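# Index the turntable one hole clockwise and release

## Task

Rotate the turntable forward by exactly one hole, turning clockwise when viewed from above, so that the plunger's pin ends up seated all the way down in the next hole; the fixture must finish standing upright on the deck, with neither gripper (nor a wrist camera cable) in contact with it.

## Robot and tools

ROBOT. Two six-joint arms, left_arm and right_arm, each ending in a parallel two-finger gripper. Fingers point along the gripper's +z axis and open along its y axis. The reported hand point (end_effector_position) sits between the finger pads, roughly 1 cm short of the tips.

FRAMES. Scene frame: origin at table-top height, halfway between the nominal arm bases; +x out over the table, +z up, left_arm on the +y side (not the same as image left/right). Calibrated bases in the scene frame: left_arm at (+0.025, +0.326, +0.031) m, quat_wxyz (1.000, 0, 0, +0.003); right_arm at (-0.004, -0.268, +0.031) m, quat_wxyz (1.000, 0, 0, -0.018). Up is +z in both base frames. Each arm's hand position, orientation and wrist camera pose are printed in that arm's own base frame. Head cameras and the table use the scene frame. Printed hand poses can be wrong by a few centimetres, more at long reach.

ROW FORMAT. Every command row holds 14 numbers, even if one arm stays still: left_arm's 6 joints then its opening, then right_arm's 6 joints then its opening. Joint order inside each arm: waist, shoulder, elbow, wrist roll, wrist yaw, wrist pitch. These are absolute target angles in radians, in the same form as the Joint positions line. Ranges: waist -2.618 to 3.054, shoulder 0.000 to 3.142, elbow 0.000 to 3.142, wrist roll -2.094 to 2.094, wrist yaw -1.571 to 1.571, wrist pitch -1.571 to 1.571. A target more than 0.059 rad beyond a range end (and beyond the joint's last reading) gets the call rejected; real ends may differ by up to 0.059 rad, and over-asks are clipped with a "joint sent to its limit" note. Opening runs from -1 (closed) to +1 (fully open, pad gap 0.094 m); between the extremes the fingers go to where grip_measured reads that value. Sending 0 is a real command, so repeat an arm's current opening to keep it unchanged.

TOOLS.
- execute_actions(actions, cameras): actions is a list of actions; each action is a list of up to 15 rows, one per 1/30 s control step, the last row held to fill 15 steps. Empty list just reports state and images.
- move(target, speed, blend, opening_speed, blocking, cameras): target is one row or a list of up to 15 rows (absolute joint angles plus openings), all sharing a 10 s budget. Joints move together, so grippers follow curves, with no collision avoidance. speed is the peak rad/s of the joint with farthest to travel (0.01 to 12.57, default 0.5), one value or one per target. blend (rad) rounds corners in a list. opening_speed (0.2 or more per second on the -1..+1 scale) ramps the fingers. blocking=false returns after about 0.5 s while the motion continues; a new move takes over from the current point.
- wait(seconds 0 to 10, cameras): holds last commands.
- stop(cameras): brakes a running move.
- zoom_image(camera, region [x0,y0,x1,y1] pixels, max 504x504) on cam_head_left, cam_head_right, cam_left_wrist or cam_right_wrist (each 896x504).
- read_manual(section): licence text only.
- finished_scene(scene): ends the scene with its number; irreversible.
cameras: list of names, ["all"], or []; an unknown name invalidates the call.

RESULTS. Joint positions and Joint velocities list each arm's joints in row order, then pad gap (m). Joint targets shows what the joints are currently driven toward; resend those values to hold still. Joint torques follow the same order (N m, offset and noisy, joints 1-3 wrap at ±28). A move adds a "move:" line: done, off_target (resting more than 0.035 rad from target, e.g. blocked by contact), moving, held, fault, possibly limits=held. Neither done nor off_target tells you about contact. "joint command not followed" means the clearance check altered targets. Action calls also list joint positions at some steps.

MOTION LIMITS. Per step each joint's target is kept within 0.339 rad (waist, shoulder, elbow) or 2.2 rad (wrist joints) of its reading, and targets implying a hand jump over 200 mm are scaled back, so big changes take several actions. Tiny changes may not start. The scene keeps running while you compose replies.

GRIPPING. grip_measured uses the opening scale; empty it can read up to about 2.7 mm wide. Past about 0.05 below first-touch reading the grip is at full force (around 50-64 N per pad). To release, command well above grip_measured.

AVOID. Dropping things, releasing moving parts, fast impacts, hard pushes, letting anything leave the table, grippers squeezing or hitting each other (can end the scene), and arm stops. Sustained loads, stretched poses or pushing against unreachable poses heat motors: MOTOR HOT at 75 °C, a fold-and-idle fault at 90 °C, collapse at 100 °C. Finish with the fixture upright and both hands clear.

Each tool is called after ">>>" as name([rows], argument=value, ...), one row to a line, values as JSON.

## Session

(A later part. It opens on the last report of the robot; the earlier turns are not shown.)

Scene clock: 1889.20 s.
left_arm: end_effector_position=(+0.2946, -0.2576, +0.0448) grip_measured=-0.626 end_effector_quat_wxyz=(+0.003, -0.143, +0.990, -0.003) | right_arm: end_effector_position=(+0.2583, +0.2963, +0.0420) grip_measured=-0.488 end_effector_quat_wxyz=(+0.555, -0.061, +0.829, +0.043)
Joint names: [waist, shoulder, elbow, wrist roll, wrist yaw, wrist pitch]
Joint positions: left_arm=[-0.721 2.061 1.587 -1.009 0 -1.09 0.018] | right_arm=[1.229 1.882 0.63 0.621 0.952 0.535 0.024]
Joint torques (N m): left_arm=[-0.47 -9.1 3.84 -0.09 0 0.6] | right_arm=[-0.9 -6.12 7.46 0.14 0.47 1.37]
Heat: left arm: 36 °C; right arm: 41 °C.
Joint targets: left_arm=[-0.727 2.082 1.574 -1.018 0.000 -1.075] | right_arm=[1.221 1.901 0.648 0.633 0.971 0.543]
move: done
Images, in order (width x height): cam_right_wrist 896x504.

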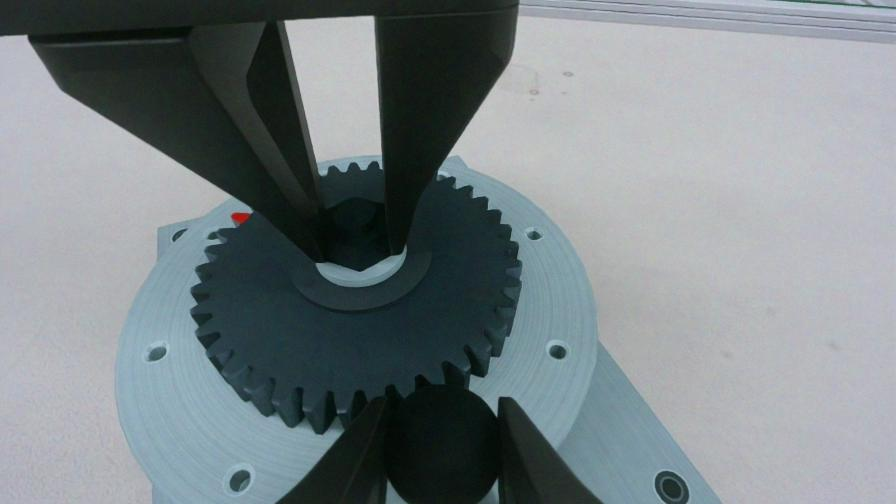

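>>> zoom_image(camera="cam_right_wrist", region=[480, 40, 620, 120])

>>> zoom_image(camera="cam_right_wrist", region=[500, 310, 620, 390])

>>> move(target=[-0.727, 2.082, 1.574, -1.018, 0.0, -1.075, -0.8, 1.221, 1.77, 0.69, 0.633, 1.1, 0.74, -0.9], speed=0.2, cameras=["cam_left_wrist", "cam_right_wrist"])

>>> zoom_image(camera="cam_right_wrist", region=[480, 40, 620, 120])

>>> zoom_image(camera="cam_right_wrist", region=[500, 310, 620, 390])

>>> move(target=[-0.727, 2.082, 1.574, -1.018, 0.0, -1.075, -0.8, 1.221, 1.885, 0.648, 0.633, 0.971, 0.543, -0.9], speed=0.25, cameras=["cam_right_wrist"])

Scaled by 3.600 from the camera's 896x504 image, which has a finer 1280x720 frame.

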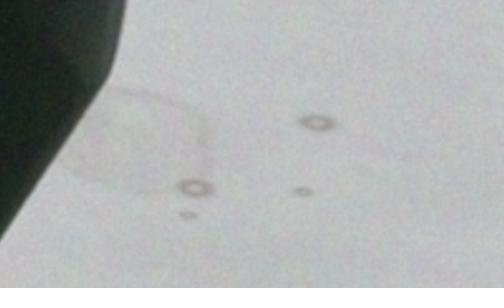

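Scaled by 4.200 from the camera's 896x504 image, which has a finer 1280x720 frame.

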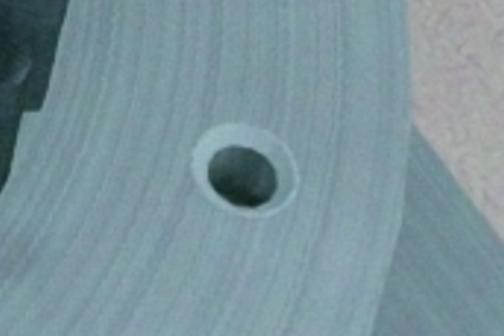

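Scene clock: 1998.33 s.
left_arm: end_effector_position=(+0.2946, -0.2576, +0.0448) grip_measured=-0.626 end_effector_quat_wxyz=(+0.003, -0.143, +0.990, -0.003) | right_arm: end_effector_position=(+0.2604, +0.2963, +0.0504) grip_measured=-0.488 end_effector_quat_wxyz=(+0.565, -0.049, +0.822, +0.049)
Joint names: [waist, shoulder, elbow, wrist roll, wrist yaw, wrist pitch]
Joint positions: left_arm=[-0.721 2.061 1.587 -1.009 0 -1.09 0.018] | right_arm=[1.229 1.87 0.63 0.621 0.971 0.553 0.024]
Joint torques (N m): left_arm=[-0.53 -9.1 3.84 -0.09 -0.01 0.58] | right_arm=[-0.9 -15.56 11.66 0.12 1.58 2.99]
Heat: left arm: 36 °C; right arm: 39 °C.
Joint targets: left_arm=[-0.727 2.082 1.574 -1.018 0.000 -1.075] | right_arm=[1.221 1.770 0.690 0.633 1.100 0.740]
move: off_target (right_arm); right_arm: the wrist pitch is farthest, 0.187 rad from its target
Images, in order (width x height): cam_left_wrist 896x504, cam_right_wrist 896x504.

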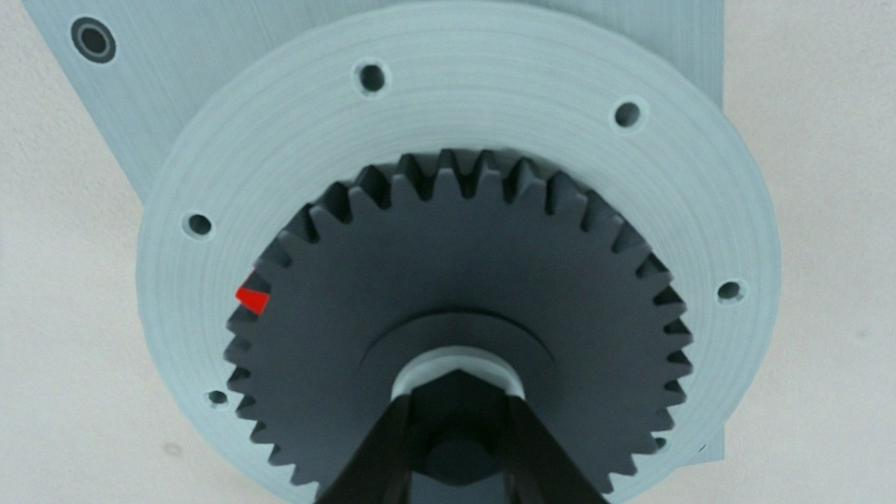

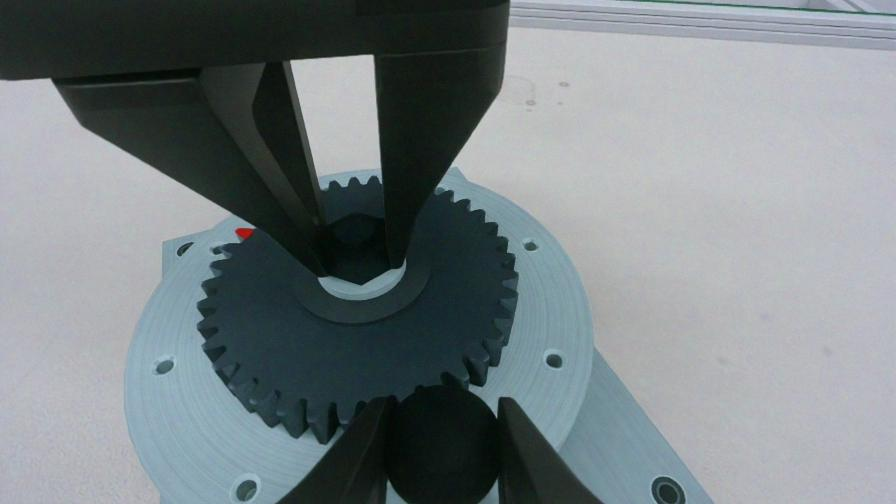

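Scaled by 3.600 from the camera's 896x504 image, which has a finer 1280x720 frame.

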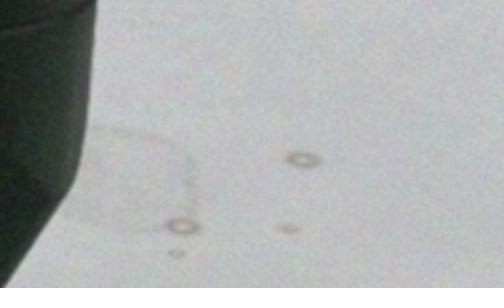

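Scaled by 4.200 from the camera's 896x504 image, which has a finer 1280x720 frame.

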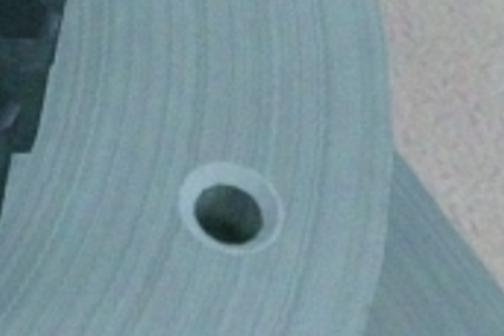

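Scene clock: 1999.40 s.
left_arm: end_effector_position=(+0.2946, -0.2576, +0.0448) grip_measured=-0.626 end_effector_quat_wxyz=(+0.003, -0.143, +0.990, -0.003) | right_arm: end_effector_position=(+0.2580, +0.2966, +0.0424) grip_measured=-0.488 end_effector_quat_wxyz=(+0.551, -0.064, +0.831, +0.045)
Joint names: [waist, shoulder, elbow, wrist roll, wrist yaw, wrist pitch]
Joint positions: left_arm=[-0.721 2.061 1.587 -1.009 0 -1.09 0.018] | right_arm=[1.227 1.873 0.63 0.622 0.94 0.523 0.024]
Joint torques (N m): left_arm=[-0.49 -9.1 3.79 -0.1 0 0.59] | right_arm=[-0.62 -6.57 7.46 0.14 0.58 1.47]
Heat: left arm: 36 °C; right arm: 39 °C.
Joint targets: left_arm=[-0.727 2.082 1.574 -1.018 0.000 -1.075] | right_arm=[1.221 1.885 0.648 0.633 0.971 0.543]
move: done
Images, in order (width x height): cam_right_wrist 896x504.

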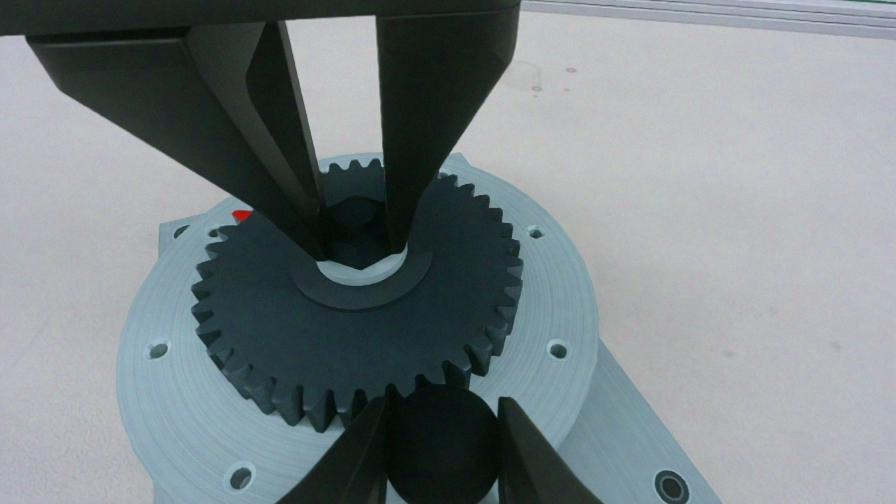

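>>> move(target=[-0.727, 2.082, 1.574, -1.018, 0.0, -1.075, -0.8, 1.221, 1.76, 0.71, 0.633, 1.25, 0.92, -0.9], speed=0.3, cameras=["cam_left_wrist", "cam_right_wrist"])

>>> zoom_image(camera="cam_right_wrist", region=[480, 40, 620, 120])

>>> zoom_image(camera="cam_right_wrist", region=[500, 310, 620, 390])

>>> move(target=[-0.727, 2.082, 1.574, -1.018, 0.0, -1.075, -0.8, 1.221, 1.885, 0.648, 0.633, 0.971, 0.543, -0.9], speed=0.3, cameras=["cam_right_wrist"])

Scene clock: 2025.83 s.
left_arm: end_effector_position=(+0.2946, -0.2576, +0.0448) grip_measured=-0.626 end_effector_quat_wxyz=(+0.003, -0.143, +0.990, -0.003) | right_arm: end_effector_position=(+0.2581, +0.2965, +0.0437) grip_measured=-0.488 end_effector_quat_wxyz=(+0.556, -0.059, +0.828, +0.047)
Joint names: [waist, shoulder, elbow, wrist roll, wrist yaw, wrist pitch]
Joint positions: left_arm=[-0.721 2.061 1.587 -1.009 0 -1.09 0.018] | right_arm=[1.23 1.878 0.627 0.622 0.952 0.544 0.024]
Joint torques (N m): left_arm=[-0.5 -9.11 3.82 -0.09 0 0.59] | right_arm=[-0.09 -7.79 6.04 0.02 0.62 1.54]
Heat: left arm: 36 °C; right arm: 38 °C.
Joint targets: left_arm=[-0.727 2.082 1.574 -1.018 0.000 -1.075] | right_arm=[1.230 1.873 0.630 0.622 0.985 0.571]
move: held (right_arm; a check stopped the path); limits=held; right_arm: the wrist pitch is farthest, 0.376 rad from its target
joint command not followed: on one or more control steps a check withheld the commanded joint targets of the right arm, and it was not sent them on those steps.
cause: the commanded joint targets, or the way to them, would bring a part of the robot too close to another arm (this arm's fingers and the left arm's wrist (the part past the wrist yaw), along the way the arms are being sent, or toward where that arm still pushes).
Images, in order (width x height): cam_left_wrist 896x504, cam_right_wrist 896x504.

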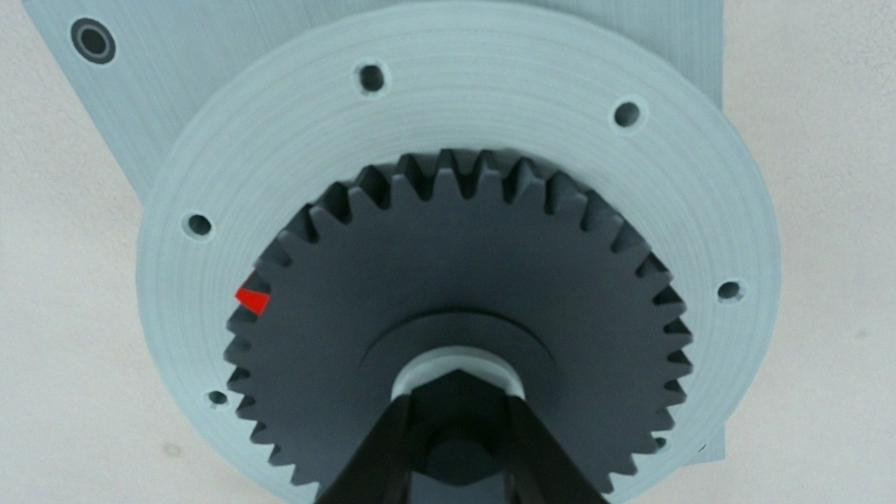

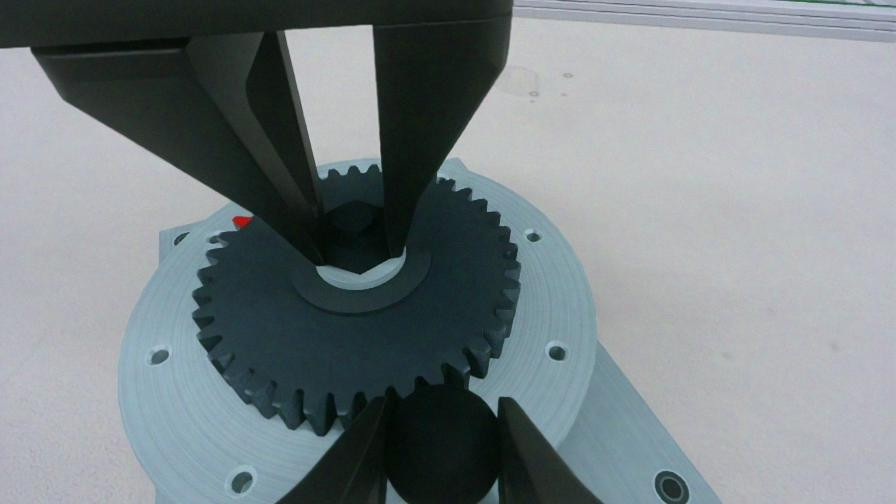

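Scaled by 3.600 from the camera's 896x504 image, which has a finer 1280x720 frame.

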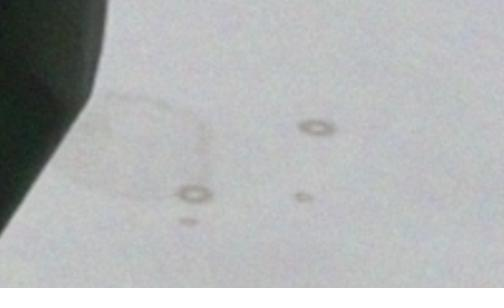

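Scaled by 4.200 from the camera's 896x504 image, which has a finer 1280x720 frame.

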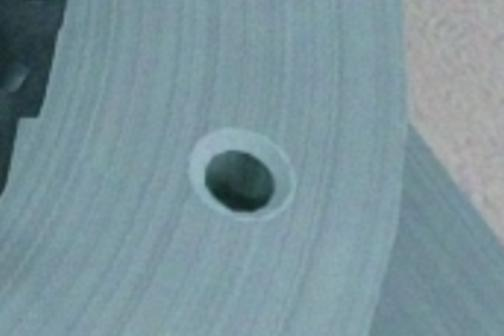

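Scene clock: 2026.53 s.
left_arm: end_effector_position=(+0.2946, -0.2576, +0.0448) grip_measured=-0.626 end_effector_quat_wxyz=(+0.003, -0.143, +0.990, -0.003) | right_arm: end_effector_position=(+0.2581, +0.2962, +0.0424) grip_measured=-0.488 end_effector_quat_wxyz=(+0.554, -0.061, +0.829, +0.046)
Joint names: [waist, shoulder, elbow, wrist roll, wrist yaw, wrist pitch]
Joint positions: left_arm=[-0.721 2.061 1.587 -1.009 0 -1.09 0.018] | right_arm=[1.228 1.878 0.627 0.622 0.946 0.539 0.024]
Joint torques (N m): left_arm=[-0.54 -9.13 3.79 -0.09 0 0.59] | right_arm=[-0.8 -6.95 7.84 0.13 0.53 1.33]
Heat: left arm: 36 °C; right arm: 38 °C.
Joint targets: left_arm=[-0.727 2.082 1.574 -1.018 0.000 -1.075] | right_arm=[1.221 1.885 0.648 0.633 0.971 0.543]
move: done
Images, in order (width x height): cam_right_wrist 896x504.

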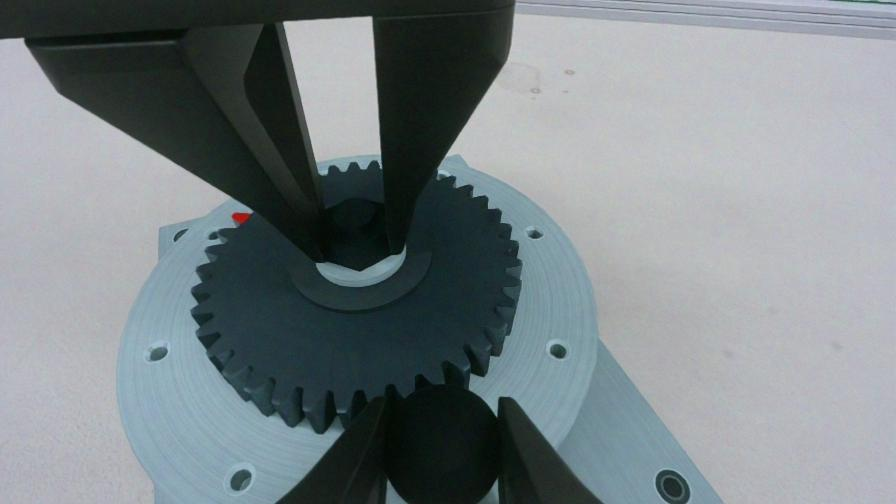

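>>> move([
  [-0.727, 2.082, 1.574, -1.018, 0.0, -1.075, 0.1, 1.221, 1.885, 0.640, 0.633, 0.960, 0.540, -0.9],
  [-0.715, 2.05, 1.72, -1.018, 0.0, -1.24, 0.1, 1.221, 1.885, 0.640, 0.633, 0.960, 0.540, -0.9],
  [-0.2, 1.8, 1.2, -0.5, 0.5, -0.2, 0.1, 1.221, 1.885, 0.640, 0.633, 0.960, 0.540, -0.9],
  [0.235, 1.96, 0.416, 0.0, 1.5, 1.49, 0.1, 1.221, 1.885, 0.640, 0.633, 0.960, 0.540, -0.9],
], speed=[0.3, 0.3, 0.8, 0.8], opening_speed=0.5, cameras=["cam_left_wrist", "cam_right_wrist"])

Scene clock: 2065.00 s.
left_arm: end_effector_position=(+0.3063, -0.1100, +0.1187) grip_measured=+0.099 end_effector_quat_wxyz=(+0.556, +0.400, +0.585, -0.434) | right_arm: end_effector_position=(+0.2582, +0.2963, +0.0422) grip_measured=-0.488 end_effector_quat_wxyz=(+0.553, -0.061, +0.829, +0.047)
Joint names: [waist, shoulder, elbow, wrist roll, wrist yaw, wrist pitch]
Joint positions: left_arm=[0.229 1.944 0.425 -0.013 1.491 1.468 0.052] | right_arm=[1.228 1.878 0.627 0.622 0.944 0.538 0.024]
Joint torques (N m): left_arm=[0.51 -5.27 1.62 0.14 0.06 1.76] | right_arm=[-0.7 -6.91 7.05 0.13 0.44 1.34]
Heat: left arm: 36 °C; right arm: 37 °C.
Joint targets: left_arm=[0.235 1.960 0.416 0.000 1.500 1.490] | right_arm=[1.221 1.885 0.640 0.633 0.960 0.540]
move: done
Images, in order (width x height): cam_left_wrist 896x504, cam_right_wrist 896x504.

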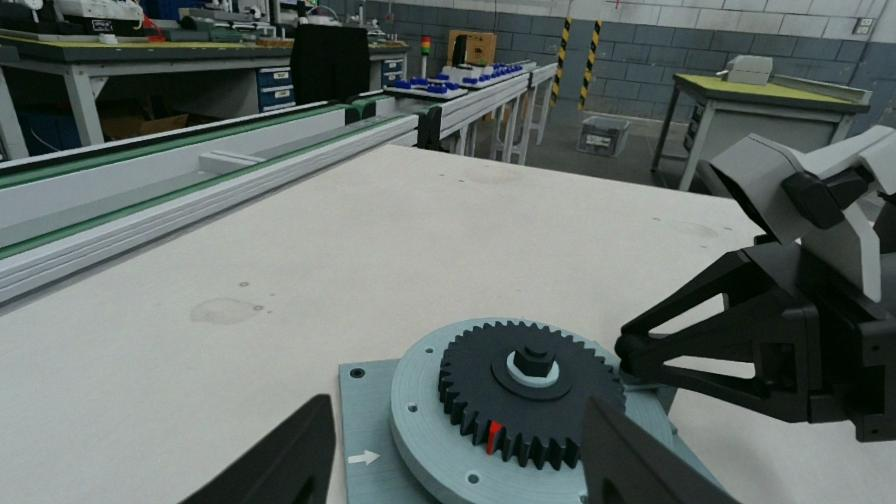

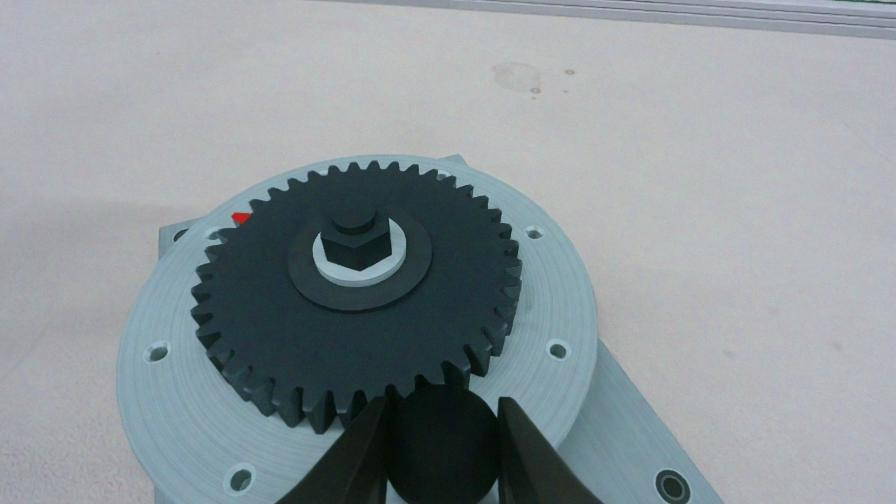

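>>> zoom_image(camera="cam_left_wrist", region=[560, 300, 760, 440])

>>> move(target=[0.235, 1.96, 0.416, 0.0, 1.5, 1.49, 0.1, 1.221, 1.77, 0.69, 0.633, 1.1, 0.74, -0.9], speed=0.2, cameras=["cam_left_wrist", "cam_right_wrist"])

>>> zoom_image(camera="cam_left_wrist", region=[560, 300, 760, 440])

>>> move(target=[0.235, 1.96, 0.416, 0.0, 1.5, 1.49, 0.1, 1.221, 1.74, 0.70, 0.633, 1.20, 0.90, -0.9], speed=0.2, cameras=["cam_left_wrist", "cam_right_wrist"])

>>> zoom_image(camera="cam_left_wrist", region=[560, 300, 760, 440])

>>> move(target=[0.235, 1.96, 0.416, 0.0, 1.5, 1.49, 0.1, 1.221, 1.885, 0.648, 0.633, 0.971, 0.543, -0.9], speed=0.3, cameras=["cam_left_wrist"])

Scaled by 2.520 from the camera's 896x504 image, which has a finer 1280x720 frame.

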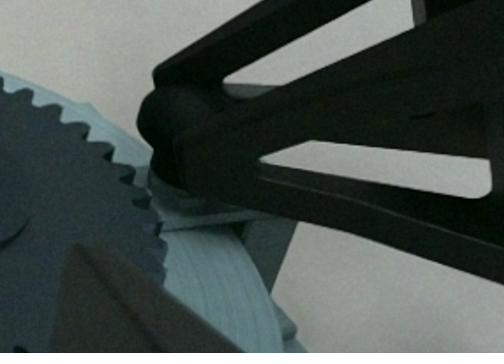

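Scene clock: 2085.50 s.
left_arm: end_effector_position=(+0.3061, -0.1101, +0.1188) grip_measured=+0.099 end_effector_quat_wxyz=(+0.556, +0.401, +0.584, -0.434) | right_arm: end_effector_position=(+0.2603, +0.2960, +0.0496) grip_measured=-0.488 end_effector_quat_wxyz=(+0.563, -0.049, +0.823, +0.051)
Joint names: [waist, shoulder, elbow, wrist roll, wrist yaw, wrist pitch]
Joint positions: left_arm=[0.229 1.944 0.425 -0.012 1.492 1.469 0.052] | right_arm=[1.228 1.869 0.627 0.622 0.965 0.557 0.024]
Joint torques (N m): left_arm=[0.46 -5.3 1.61 0.14 0.09 1.75] | right_arm=[-0.69 -15.43 12.05 0.13 1.64 2.98]
Heat: left arm: 35 °C; right arm: 37 °C.
Joint targets: left_arm=[0.235 1.960 0.416 0.000 1.500 1.490] | right_arm=[1.221 1.770 0.690 0.633 1.100 0.740]
move: off_target (right_arm); right_arm: the wrist pitch is farthest, 0.183 rad from its target
Images, in order (width x height): cam_left_wrist 896x504, cam_right_wrist 896x504.

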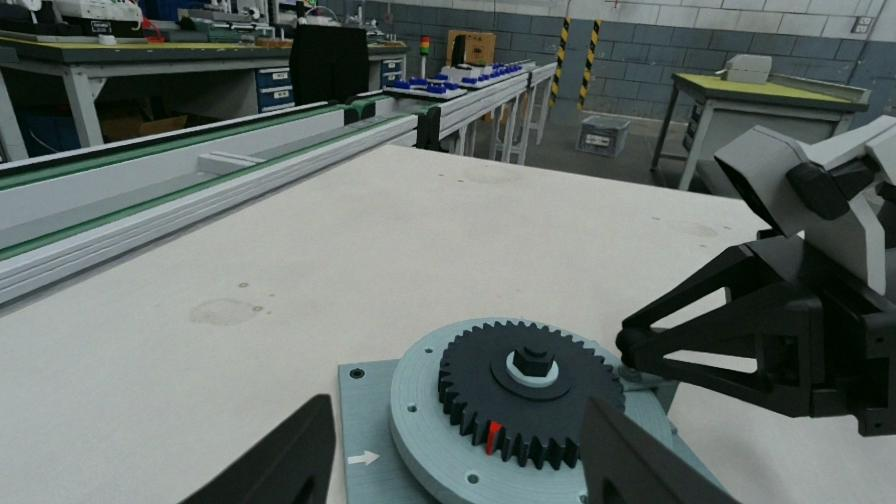

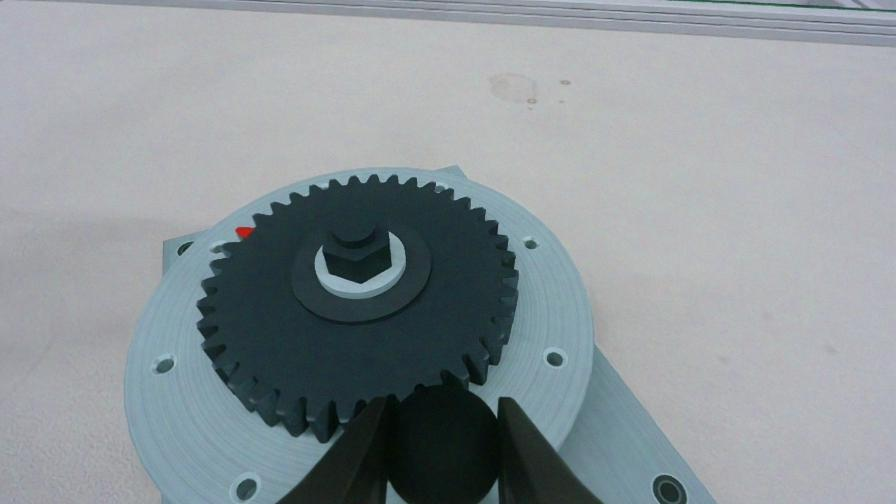

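Scaled by 2.520 from the camera's 896x504 image, which has a finer 1280x720 frame.

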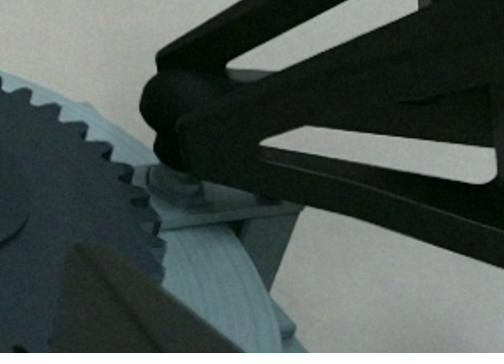

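Scene clock: 2086.57 s.
left_arm: end_effector_position=(+0.3061, -0.1101, +0.1188) grip_measured=+0.099 end_effector_quat_wxyz=(+0.556, +0.401, +0.584, -0.434) | right_arm: end_effector_position=(+0.2616, +0.2962, +0.0530) grip_measured=-0.488 end_effector_quat_wxyz=(+0.569, -0.042, +0.820, +0.054)
Joint names: [waist, shoulder, elbow, wrist roll, wrist yaw, wrist pitch]
Joint positions: left_arm=[0.229 1.944 0.425 -0.012 1.493 1.469 0.052] | right_arm=[1.228 1.869 0.627 0.622 0.976 0.575 0.024]
Joint torques (N m): left_arm=[0.47 -5.27 1.62 0.14 0.09 1.74] | right_arm=[-0.72 -17.87 13 0.14 2.55 4.26]
Heat: left arm: 35 °C; right arm: 39 °C.
Joint targets: left_arm=[0.235 1.960 0.416 0.000 1.500 1.490] | right_arm=[1.221 1.740 0.700 0.633 1.200 0.900]
move: off_target (right_arm); right_arm: the wrist pitch is farthest, 0.325 rad from its target
Images, in order (width x height): cam_left_wrist 896x504, cam_right_wrist 896x504.

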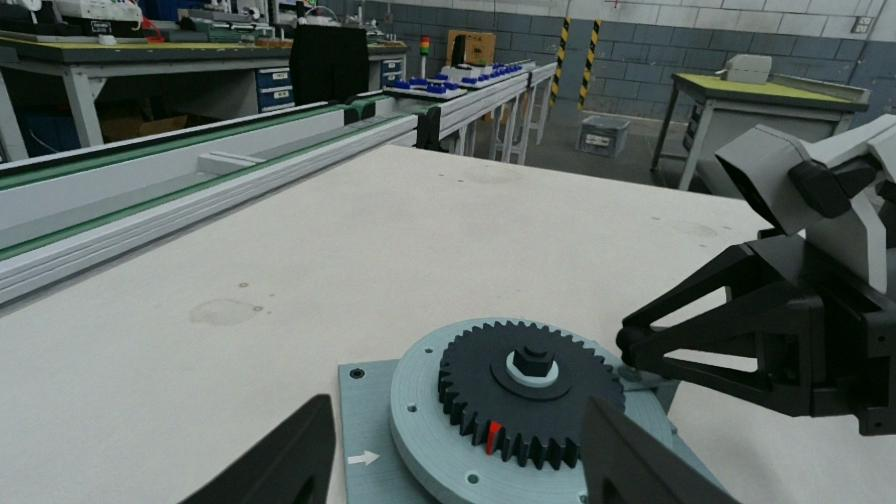

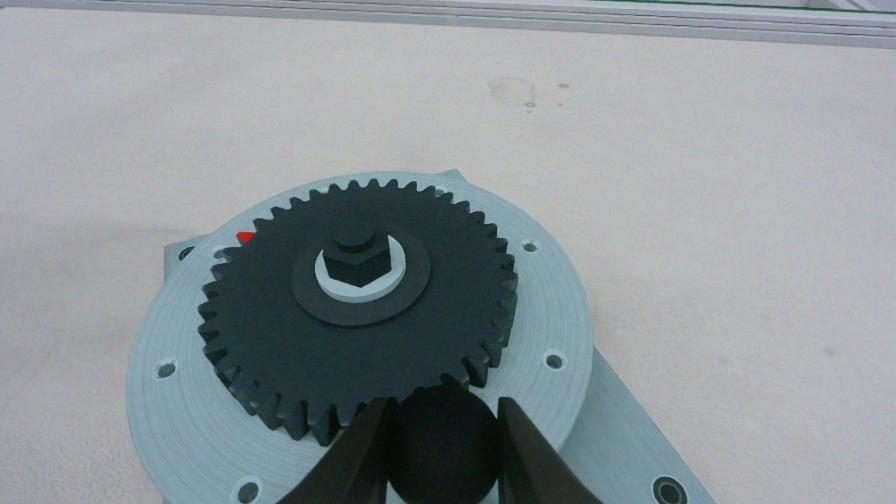

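Scaled by 2.520 from the camera's 896x504 image, which has a finer 1280x720 frame.

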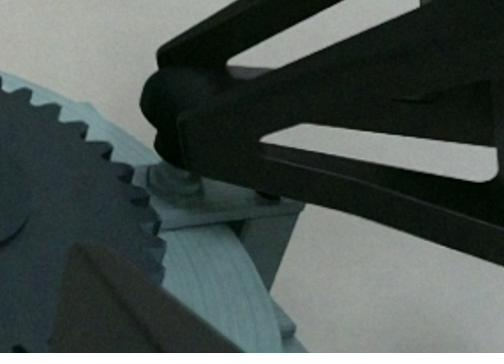

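Scene clock: 2088.03 s.
left_arm: end_effector_position=(+0.3061, -0.1101, +0.1188) grip_measured=+0.099 end_effector_quat_wxyz=(+0.556, +0.401, +0.584, -0.434) | right_arm: end_effector_position=(+0.2582, +0.2963, +0.0423) grip_measured=-0.488 end_effector_quat_wxyz=(+0.552, -0.062, +0.830, +0.047)
Joint names: [waist, shoulder, elbow, wrist roll, wrist yaw, wrist pitch]
Joint positions: left_arm=[0.229 1.944 0.425 -0.012 1.493 1.469 0.052] | right_arm=[1.226 1.875 0.627 0.622 0.941 0.534 0.024]
Joint torques (N m): left_arm=[0.47 -5.29 1.58 0.14 0.08 1.74] | right_arm=[-0.57 -6.64 7.86 0.13 0.58 1.38]
Heat: left arm: 35 °C; right arm: 39 °C.
Joint targets: left_arm=[0.235 1.960 0.416 0.000 1.500 1.490] | right_arm=[1.221 1.885 0.648 0.633 0.971 0.543]
move: done
Images, in order (width x height): cam_left_wrist 896x504.

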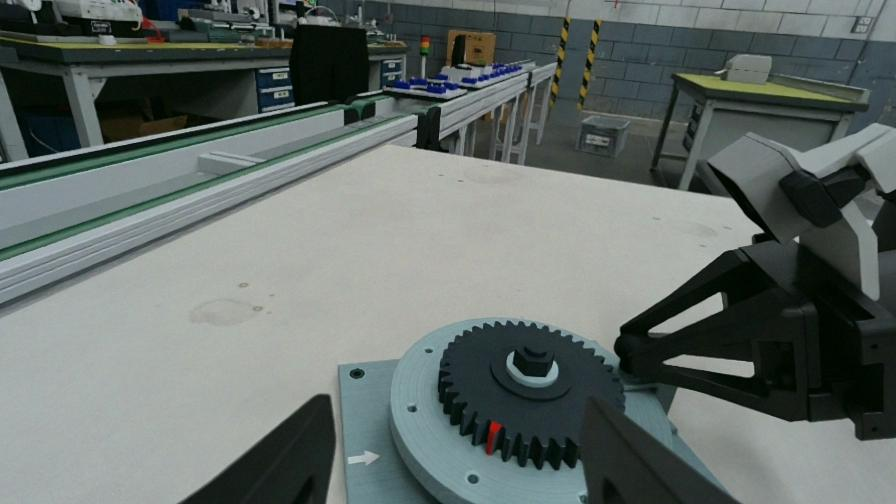

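>>> zoom_image(camera="cam_left_wrist", region=[600, 320, 680, 400])

>>> move(target=[0.235, 1.96, 0.416, 0.0, 1.5, 1.49, 0.1, 1.221, 1.82, 0.67, 0.633, 1.03, 0.64, -0.9], speed=0.2, cameras=["cam_left_wrist"])

>>> zoom_image(camera="cam_left_wrist", region=[600, 320, 680, 400])

>>> move(target=[0.235, 1.96, 0.416, 0.0, 1.5, 1.49, 0.1, 1.221, 1.77, 0.69, 0.633, 1.1, 0.74, -0.9], speed=0.2, cameras=["cam_left_wrist"])

>>> zoom_image(camera="cam_left_wrist", region=[600, 320, 680, 400])

>>> move(target=[0.235, 1.96, 0.416, 0.0, 1.5, 1.49, 0.1, 1.221, 1.72, 0.71, 0.633, 1.25, 0.95, -0.9], speed=0.2, cameras=["cam_left_wrist"])

>>> zoom_image(camera="cam_left_wrist", region=[600, 320, 680, 400])

>>> move(target=[0.235, 1.96, 0.416, 0.0, 1.5, 1.49, 0.1, 1.221, 1.885, 0.648, 0.633, 0.971, 0.543, -0.9], speed=0.3, cameras=["cam_left_wrist"])

Scaled by 6.300 from the camera's 896x504 image, which has a finer 1280x720 frame.

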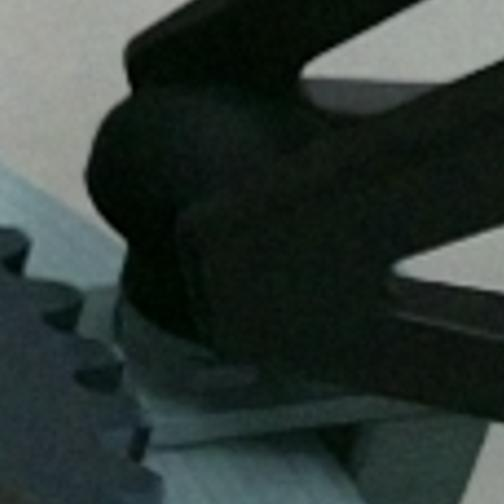

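Scene clock: 2119.63 s.
left_arm: end_effector_position=(+0.3061, -0.1101, +0.1188) grip_measured=+0.099 end_effector_quat_wxyz=(+0.556, +0.401, +0.584, -0.434) | right_arm: end_effector_position=(+0.2591, +0.2964, +0.0445) grip_measured=-0.488 end_effector_quat_wxyz=(+0.556, -0.058, +0.828, +0.048)
Joint names: [waist, shoulder, elbow, wrist roll, wrist yaw, wrist pitch]
Joint positions: left_arm=[0.229 1.944 0.425 -0.012 1.493 1.469 0.052] | right_arm=[1.226 1.875 0.628 0.622 0.949 0.541 0.024]
Joint torques (N m): left_arm=[0.47 -5.29 1.61 0.14 0.08 1.74] | right_arm=[-0.65 -11.88 9.84 0.13 1.1 2.19]
Heat: left arm: 35 °C; right arm: 38 °C.
Joint targets: left_arm=[0.235 1.960 0.416 0.000 1.500 1.490] | right_arm=[1.221 1.820 0.670 0.633 1.030 0.640]
move: off_target (right_arm); right_arm: the wrist pitch is farthest, 0.099 rad from its target
Images, in order (width x height): cam_left_wrist 896x504.

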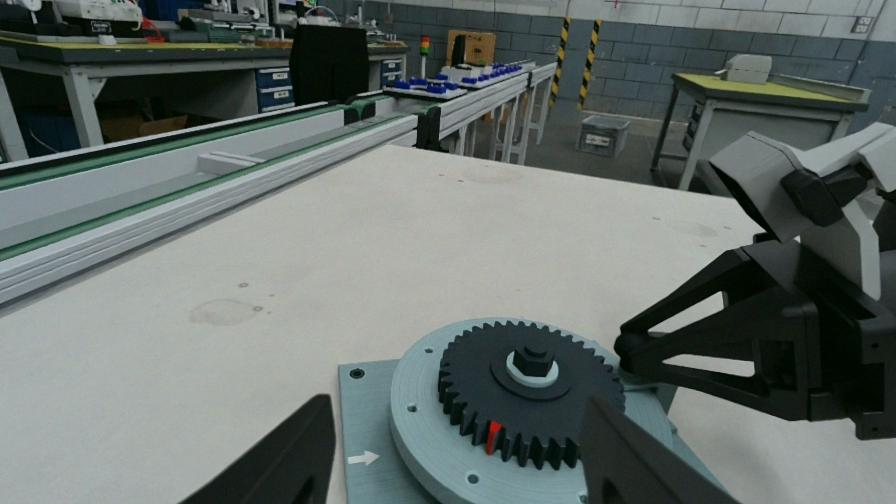

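Scaled by 6.300 from the camera's 896x504 image, which has a finer 1280x720 frame.

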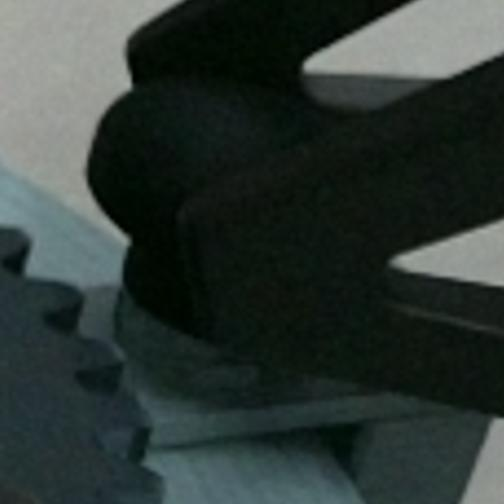

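Scene clock: 2120.40 s.
left_arm: end_effector_position=(+0.3061, -0.1101, +0.1188) grip_measured=+0.099 end_effector_quat_wxyz=(+0.556, +0.401, +0.584, -0.434) | right_arm: end_effector_position=(+0.2606, +0.2959, +0.0497) grip_measured=-0.488 end_effector_quat_wxyz=(+0.563, -0.049, +0.824, +0.050)
Joint names: [waist, shoulder, elbow, wrist roll, wrist yaw, wrist pitch]
Joint positions: left_arm=[0.229 1.944 0.425 -0.012 1.493 1.469 0.052] | right_arm=[1.226 1.868 0.628 0.622 0.964 0.552 0.024]
Joint torques (N m): left_arm=[0.46 -5.29 1.62 0.15 0.09 1.75] | right_arm=[-0.55 -15.34 11.97 0.13 1.67 3.02]
Heat: left arm: 35 °C; right arm: 38 °C.
Joint targets: left_arm=[0.235 1.960 0.416 0.000 1.500 1.490] | right_arm=[1.221 1.770 0.690 0.633 1.100 0.740]
move: off_target (right_arm); right_arm: the wrist pitch is farthest, 0.188 rad from its target
Images, in order (width x height): cam_left_wrist 896x504.

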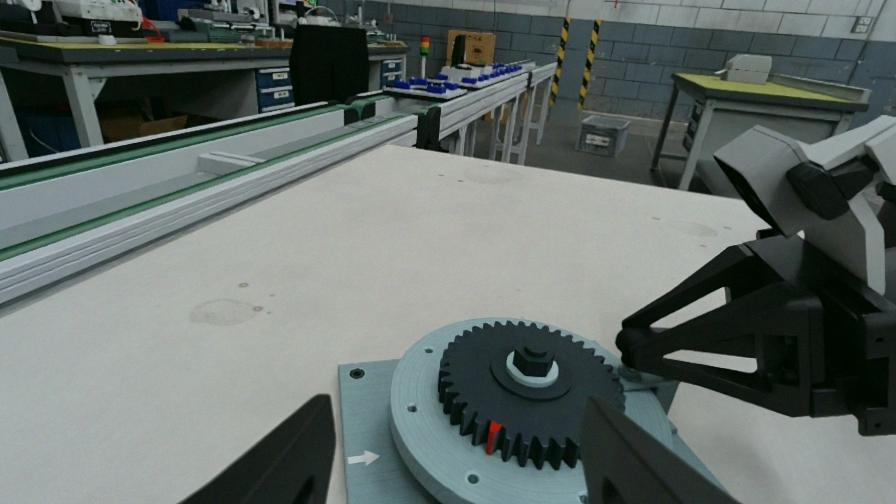

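Scaled by 6.300 from the camera's 896x504 image, which has a finer 1280x720 frame.

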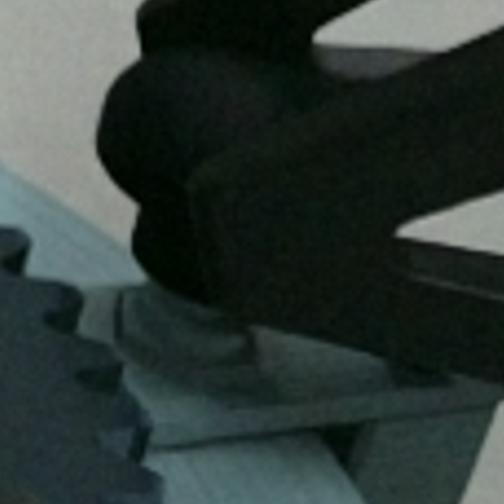

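Scene clock: 2121.70 s.
left_arm: end_effector_position=(+0.3061, -0.1101, +0.1188) grip_measured=+0.099 end_effector_quat_wxyz=(+0.556, +0.401, +0.584, -0.434) | right_arm: end_effector_position=(+0.2621, +0.2962, +0.0543) grip_measured=-0.488 end_effector_quat_wxyz=(+0.570, -0.040, +0.819, +0.054)
Joint names: [waist, shoulder, elbow, wrist roll, wrist yaw, wrist pitch]
Joint positions: left_arm=[0.229 1.944 0.425 -0.012 1.493 1.469 0.052] | right_arm=[1.227 1.868 0.628 0.622 0.98 0.576 0.024]
Joint torques (N m): left_arm=[0.44 -5.31 1.65 0.14 0.09 1.74] | right_arm=[-0.65 -19.4 13.91 0.13 3.03 4.71]
Heat: left arm: 35 °C; right arm: 40 °C.
Joint targets: left_arm=[0.235 1.960 0.416 0.000 1.500 1.490] | right_arm=[1.221 1.720 0.710 0.633 1.250 0.950]
move: off_target (right_arm); right_arm: the wrist pitch is farthest, 0.374 rad from its target
Images, in order (width x height): cam_left_wrist 896x504.

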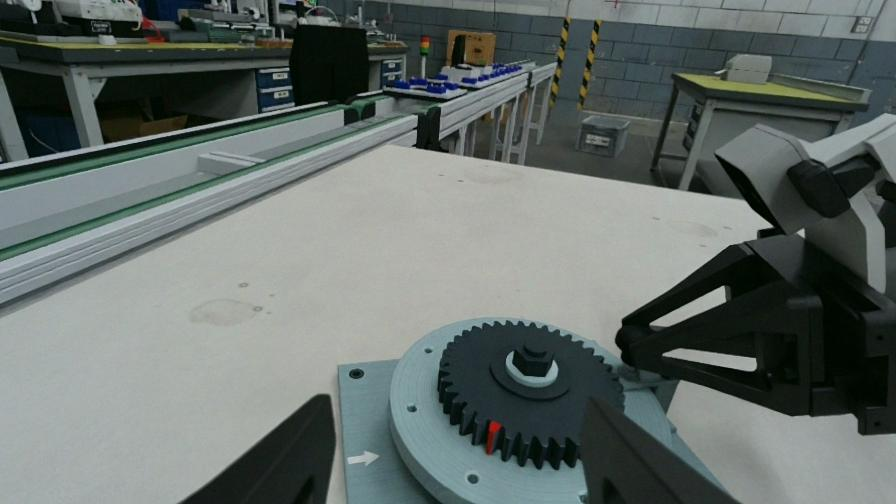

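Scaled by 6.300 from the camera's 896x504 image, which has a finer 1280x720 frame.

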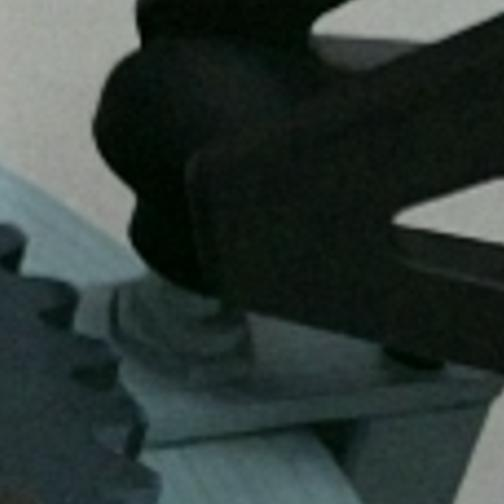

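Scene clock: 2123.33 s.
left_arm: end_effector_position=(+0.3061, -0.1101, +0.1188) grip_measured=+0.099 end_effector_quat_wxyz=(+0.556, +0.401, +0.584, -0.434) | right_arm: end_effector_position=(+0.2586, +0.2961, +0.0425) grip_measured=-0.488 end_effector_quat_wxyz=(+0.552, -0.061, +0.830, +0.046)
Joint names: [waist, shoulder, elbow, wrist roll, wrist yaw, wrist pitch]
Joint positions: left_arm=[0.229 1.944 0.425 -0.012 1.493 1.469 0.052] | right_arm=[1.226 1.875 0.628 0.622 0.942 0.532 0.024]
Joint torques (N m): left_arm=[0.46 -5.31 1.65 0.15 0.07 1.75] | right_arm=[-0.53 -6.74 7.73 0.14 0.57 1.4]
Heat: left arm: 35 °C; right arm: 41 °C.
Joint targets: left_arm=[0.235 1.960 0.416 0.000 1.500 1.490] | right_arm=[1.221 1.885 0.648 0.633 0.971 0.543]
move: done
Images, in order (width x height): cam_left_wrist 896x504.

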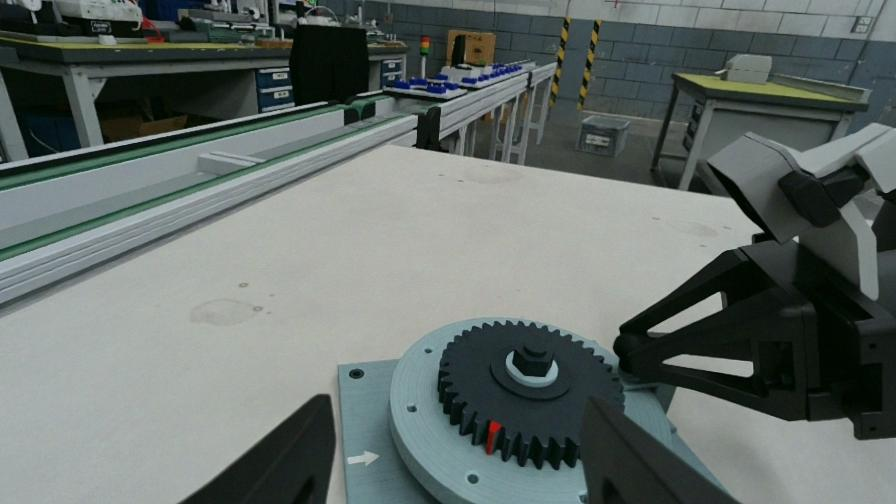

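>>> move([
  [-0.2, 1.8, 1.2, -0.5, 0.5, -0.2, 0.1, 1.221, 1.885, 0.640, 0.633, 0.960, 0.540, -0.9],
  [-0.715, 2.05, 1.72, -1.018, 0.0, -1.24, 0.1, 1.221, 1.885, 0.640, 0.633, 0.960, 0.540, -0.9],
  [-0.727, 2.072, 1.597, -1.018, 0.0, -1.109, 0.1, 1.221, 1.885, 0.640, 0.633, 0.960, 0.540, -0.9],
], speed=[0.8, 0.7, 0.2], cameras=["cam_left_wrist", "cam_right_wrist"])

>>> zoom_image(camera="cam_left_wrist", region=[350, 304, 570, 504])

Scene clock: 2172.73 s.
left_arm: end_effector_position=(+0.2918, -0.2582, +0.0527) grip_measured=+0.099 end_effector_quat_wxyz=(-0.004, -0.143, +0.990, -0.004) | right_arm: end_effector_position=(+0.2585, +0.2962, +0.0424) grip_measured=-0.488 end_effector_quat_wxyz=(+0.552, -0.061, +0.830, +0.046)
Joint names: [waist, shoulder, elbow, wrist roll, wrist yaw, wrist pitch]
Joint positions: left_arm=[-0.721 2.054 1.609 -1.007 0.012 -1.125 0.052] | right_arm=[1.226 1.875 0.628 0.622 0.941 0.532 0.024]
Joint torques (N m): left_arm=[-0.5 -9.36 3.96 -0.11 -0.11 0.6] | right_arm=[-0.53 -6.74 6.93 0.12 0.47 1.37]
Heat: left arm: 35 °C; right arm: 38 °C.
Joint targets: left_arm=[-0.727 2.072 1.597 -1.018 0.000 -1.109] | right_arm=[1.221 1.885 0.640 0.633 0.960 0.540]
move: done
Images, in order (width x height): cam_left_wrist 896x504, cam_right_wrist 896x504.

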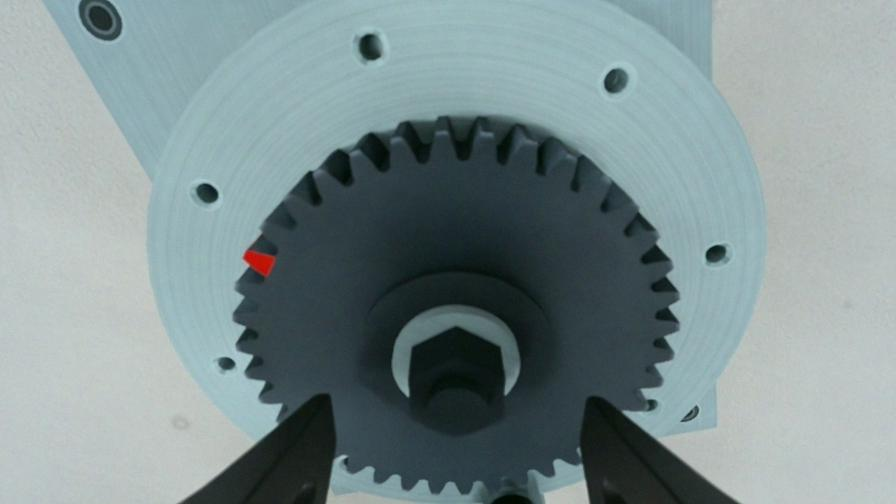

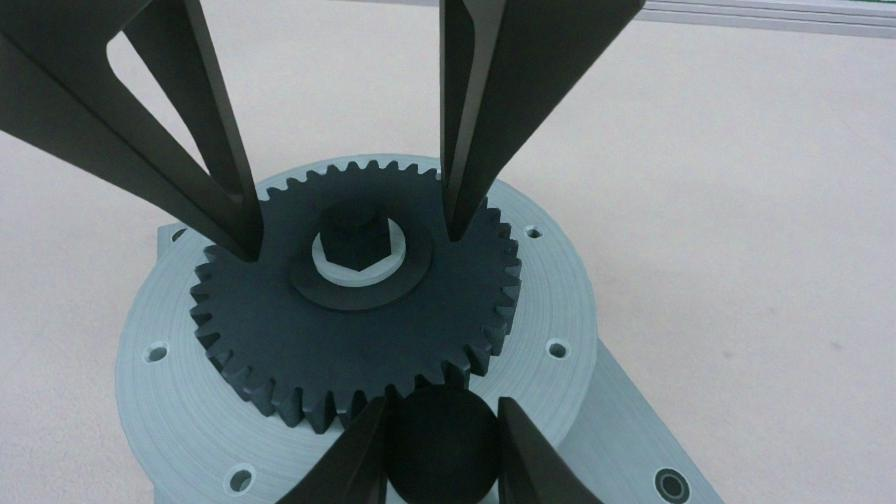

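Scaled by 2.291 from the camera's 896x504 image, which has a finer 1280x720 frame.

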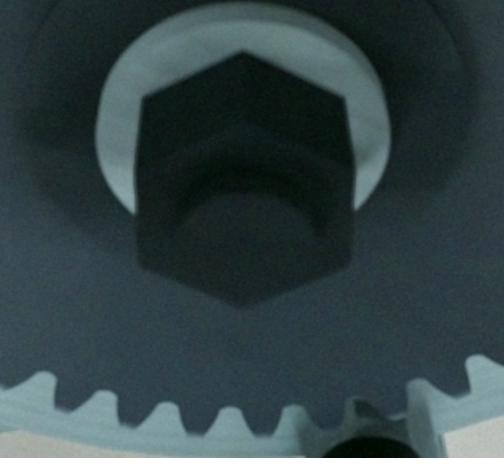

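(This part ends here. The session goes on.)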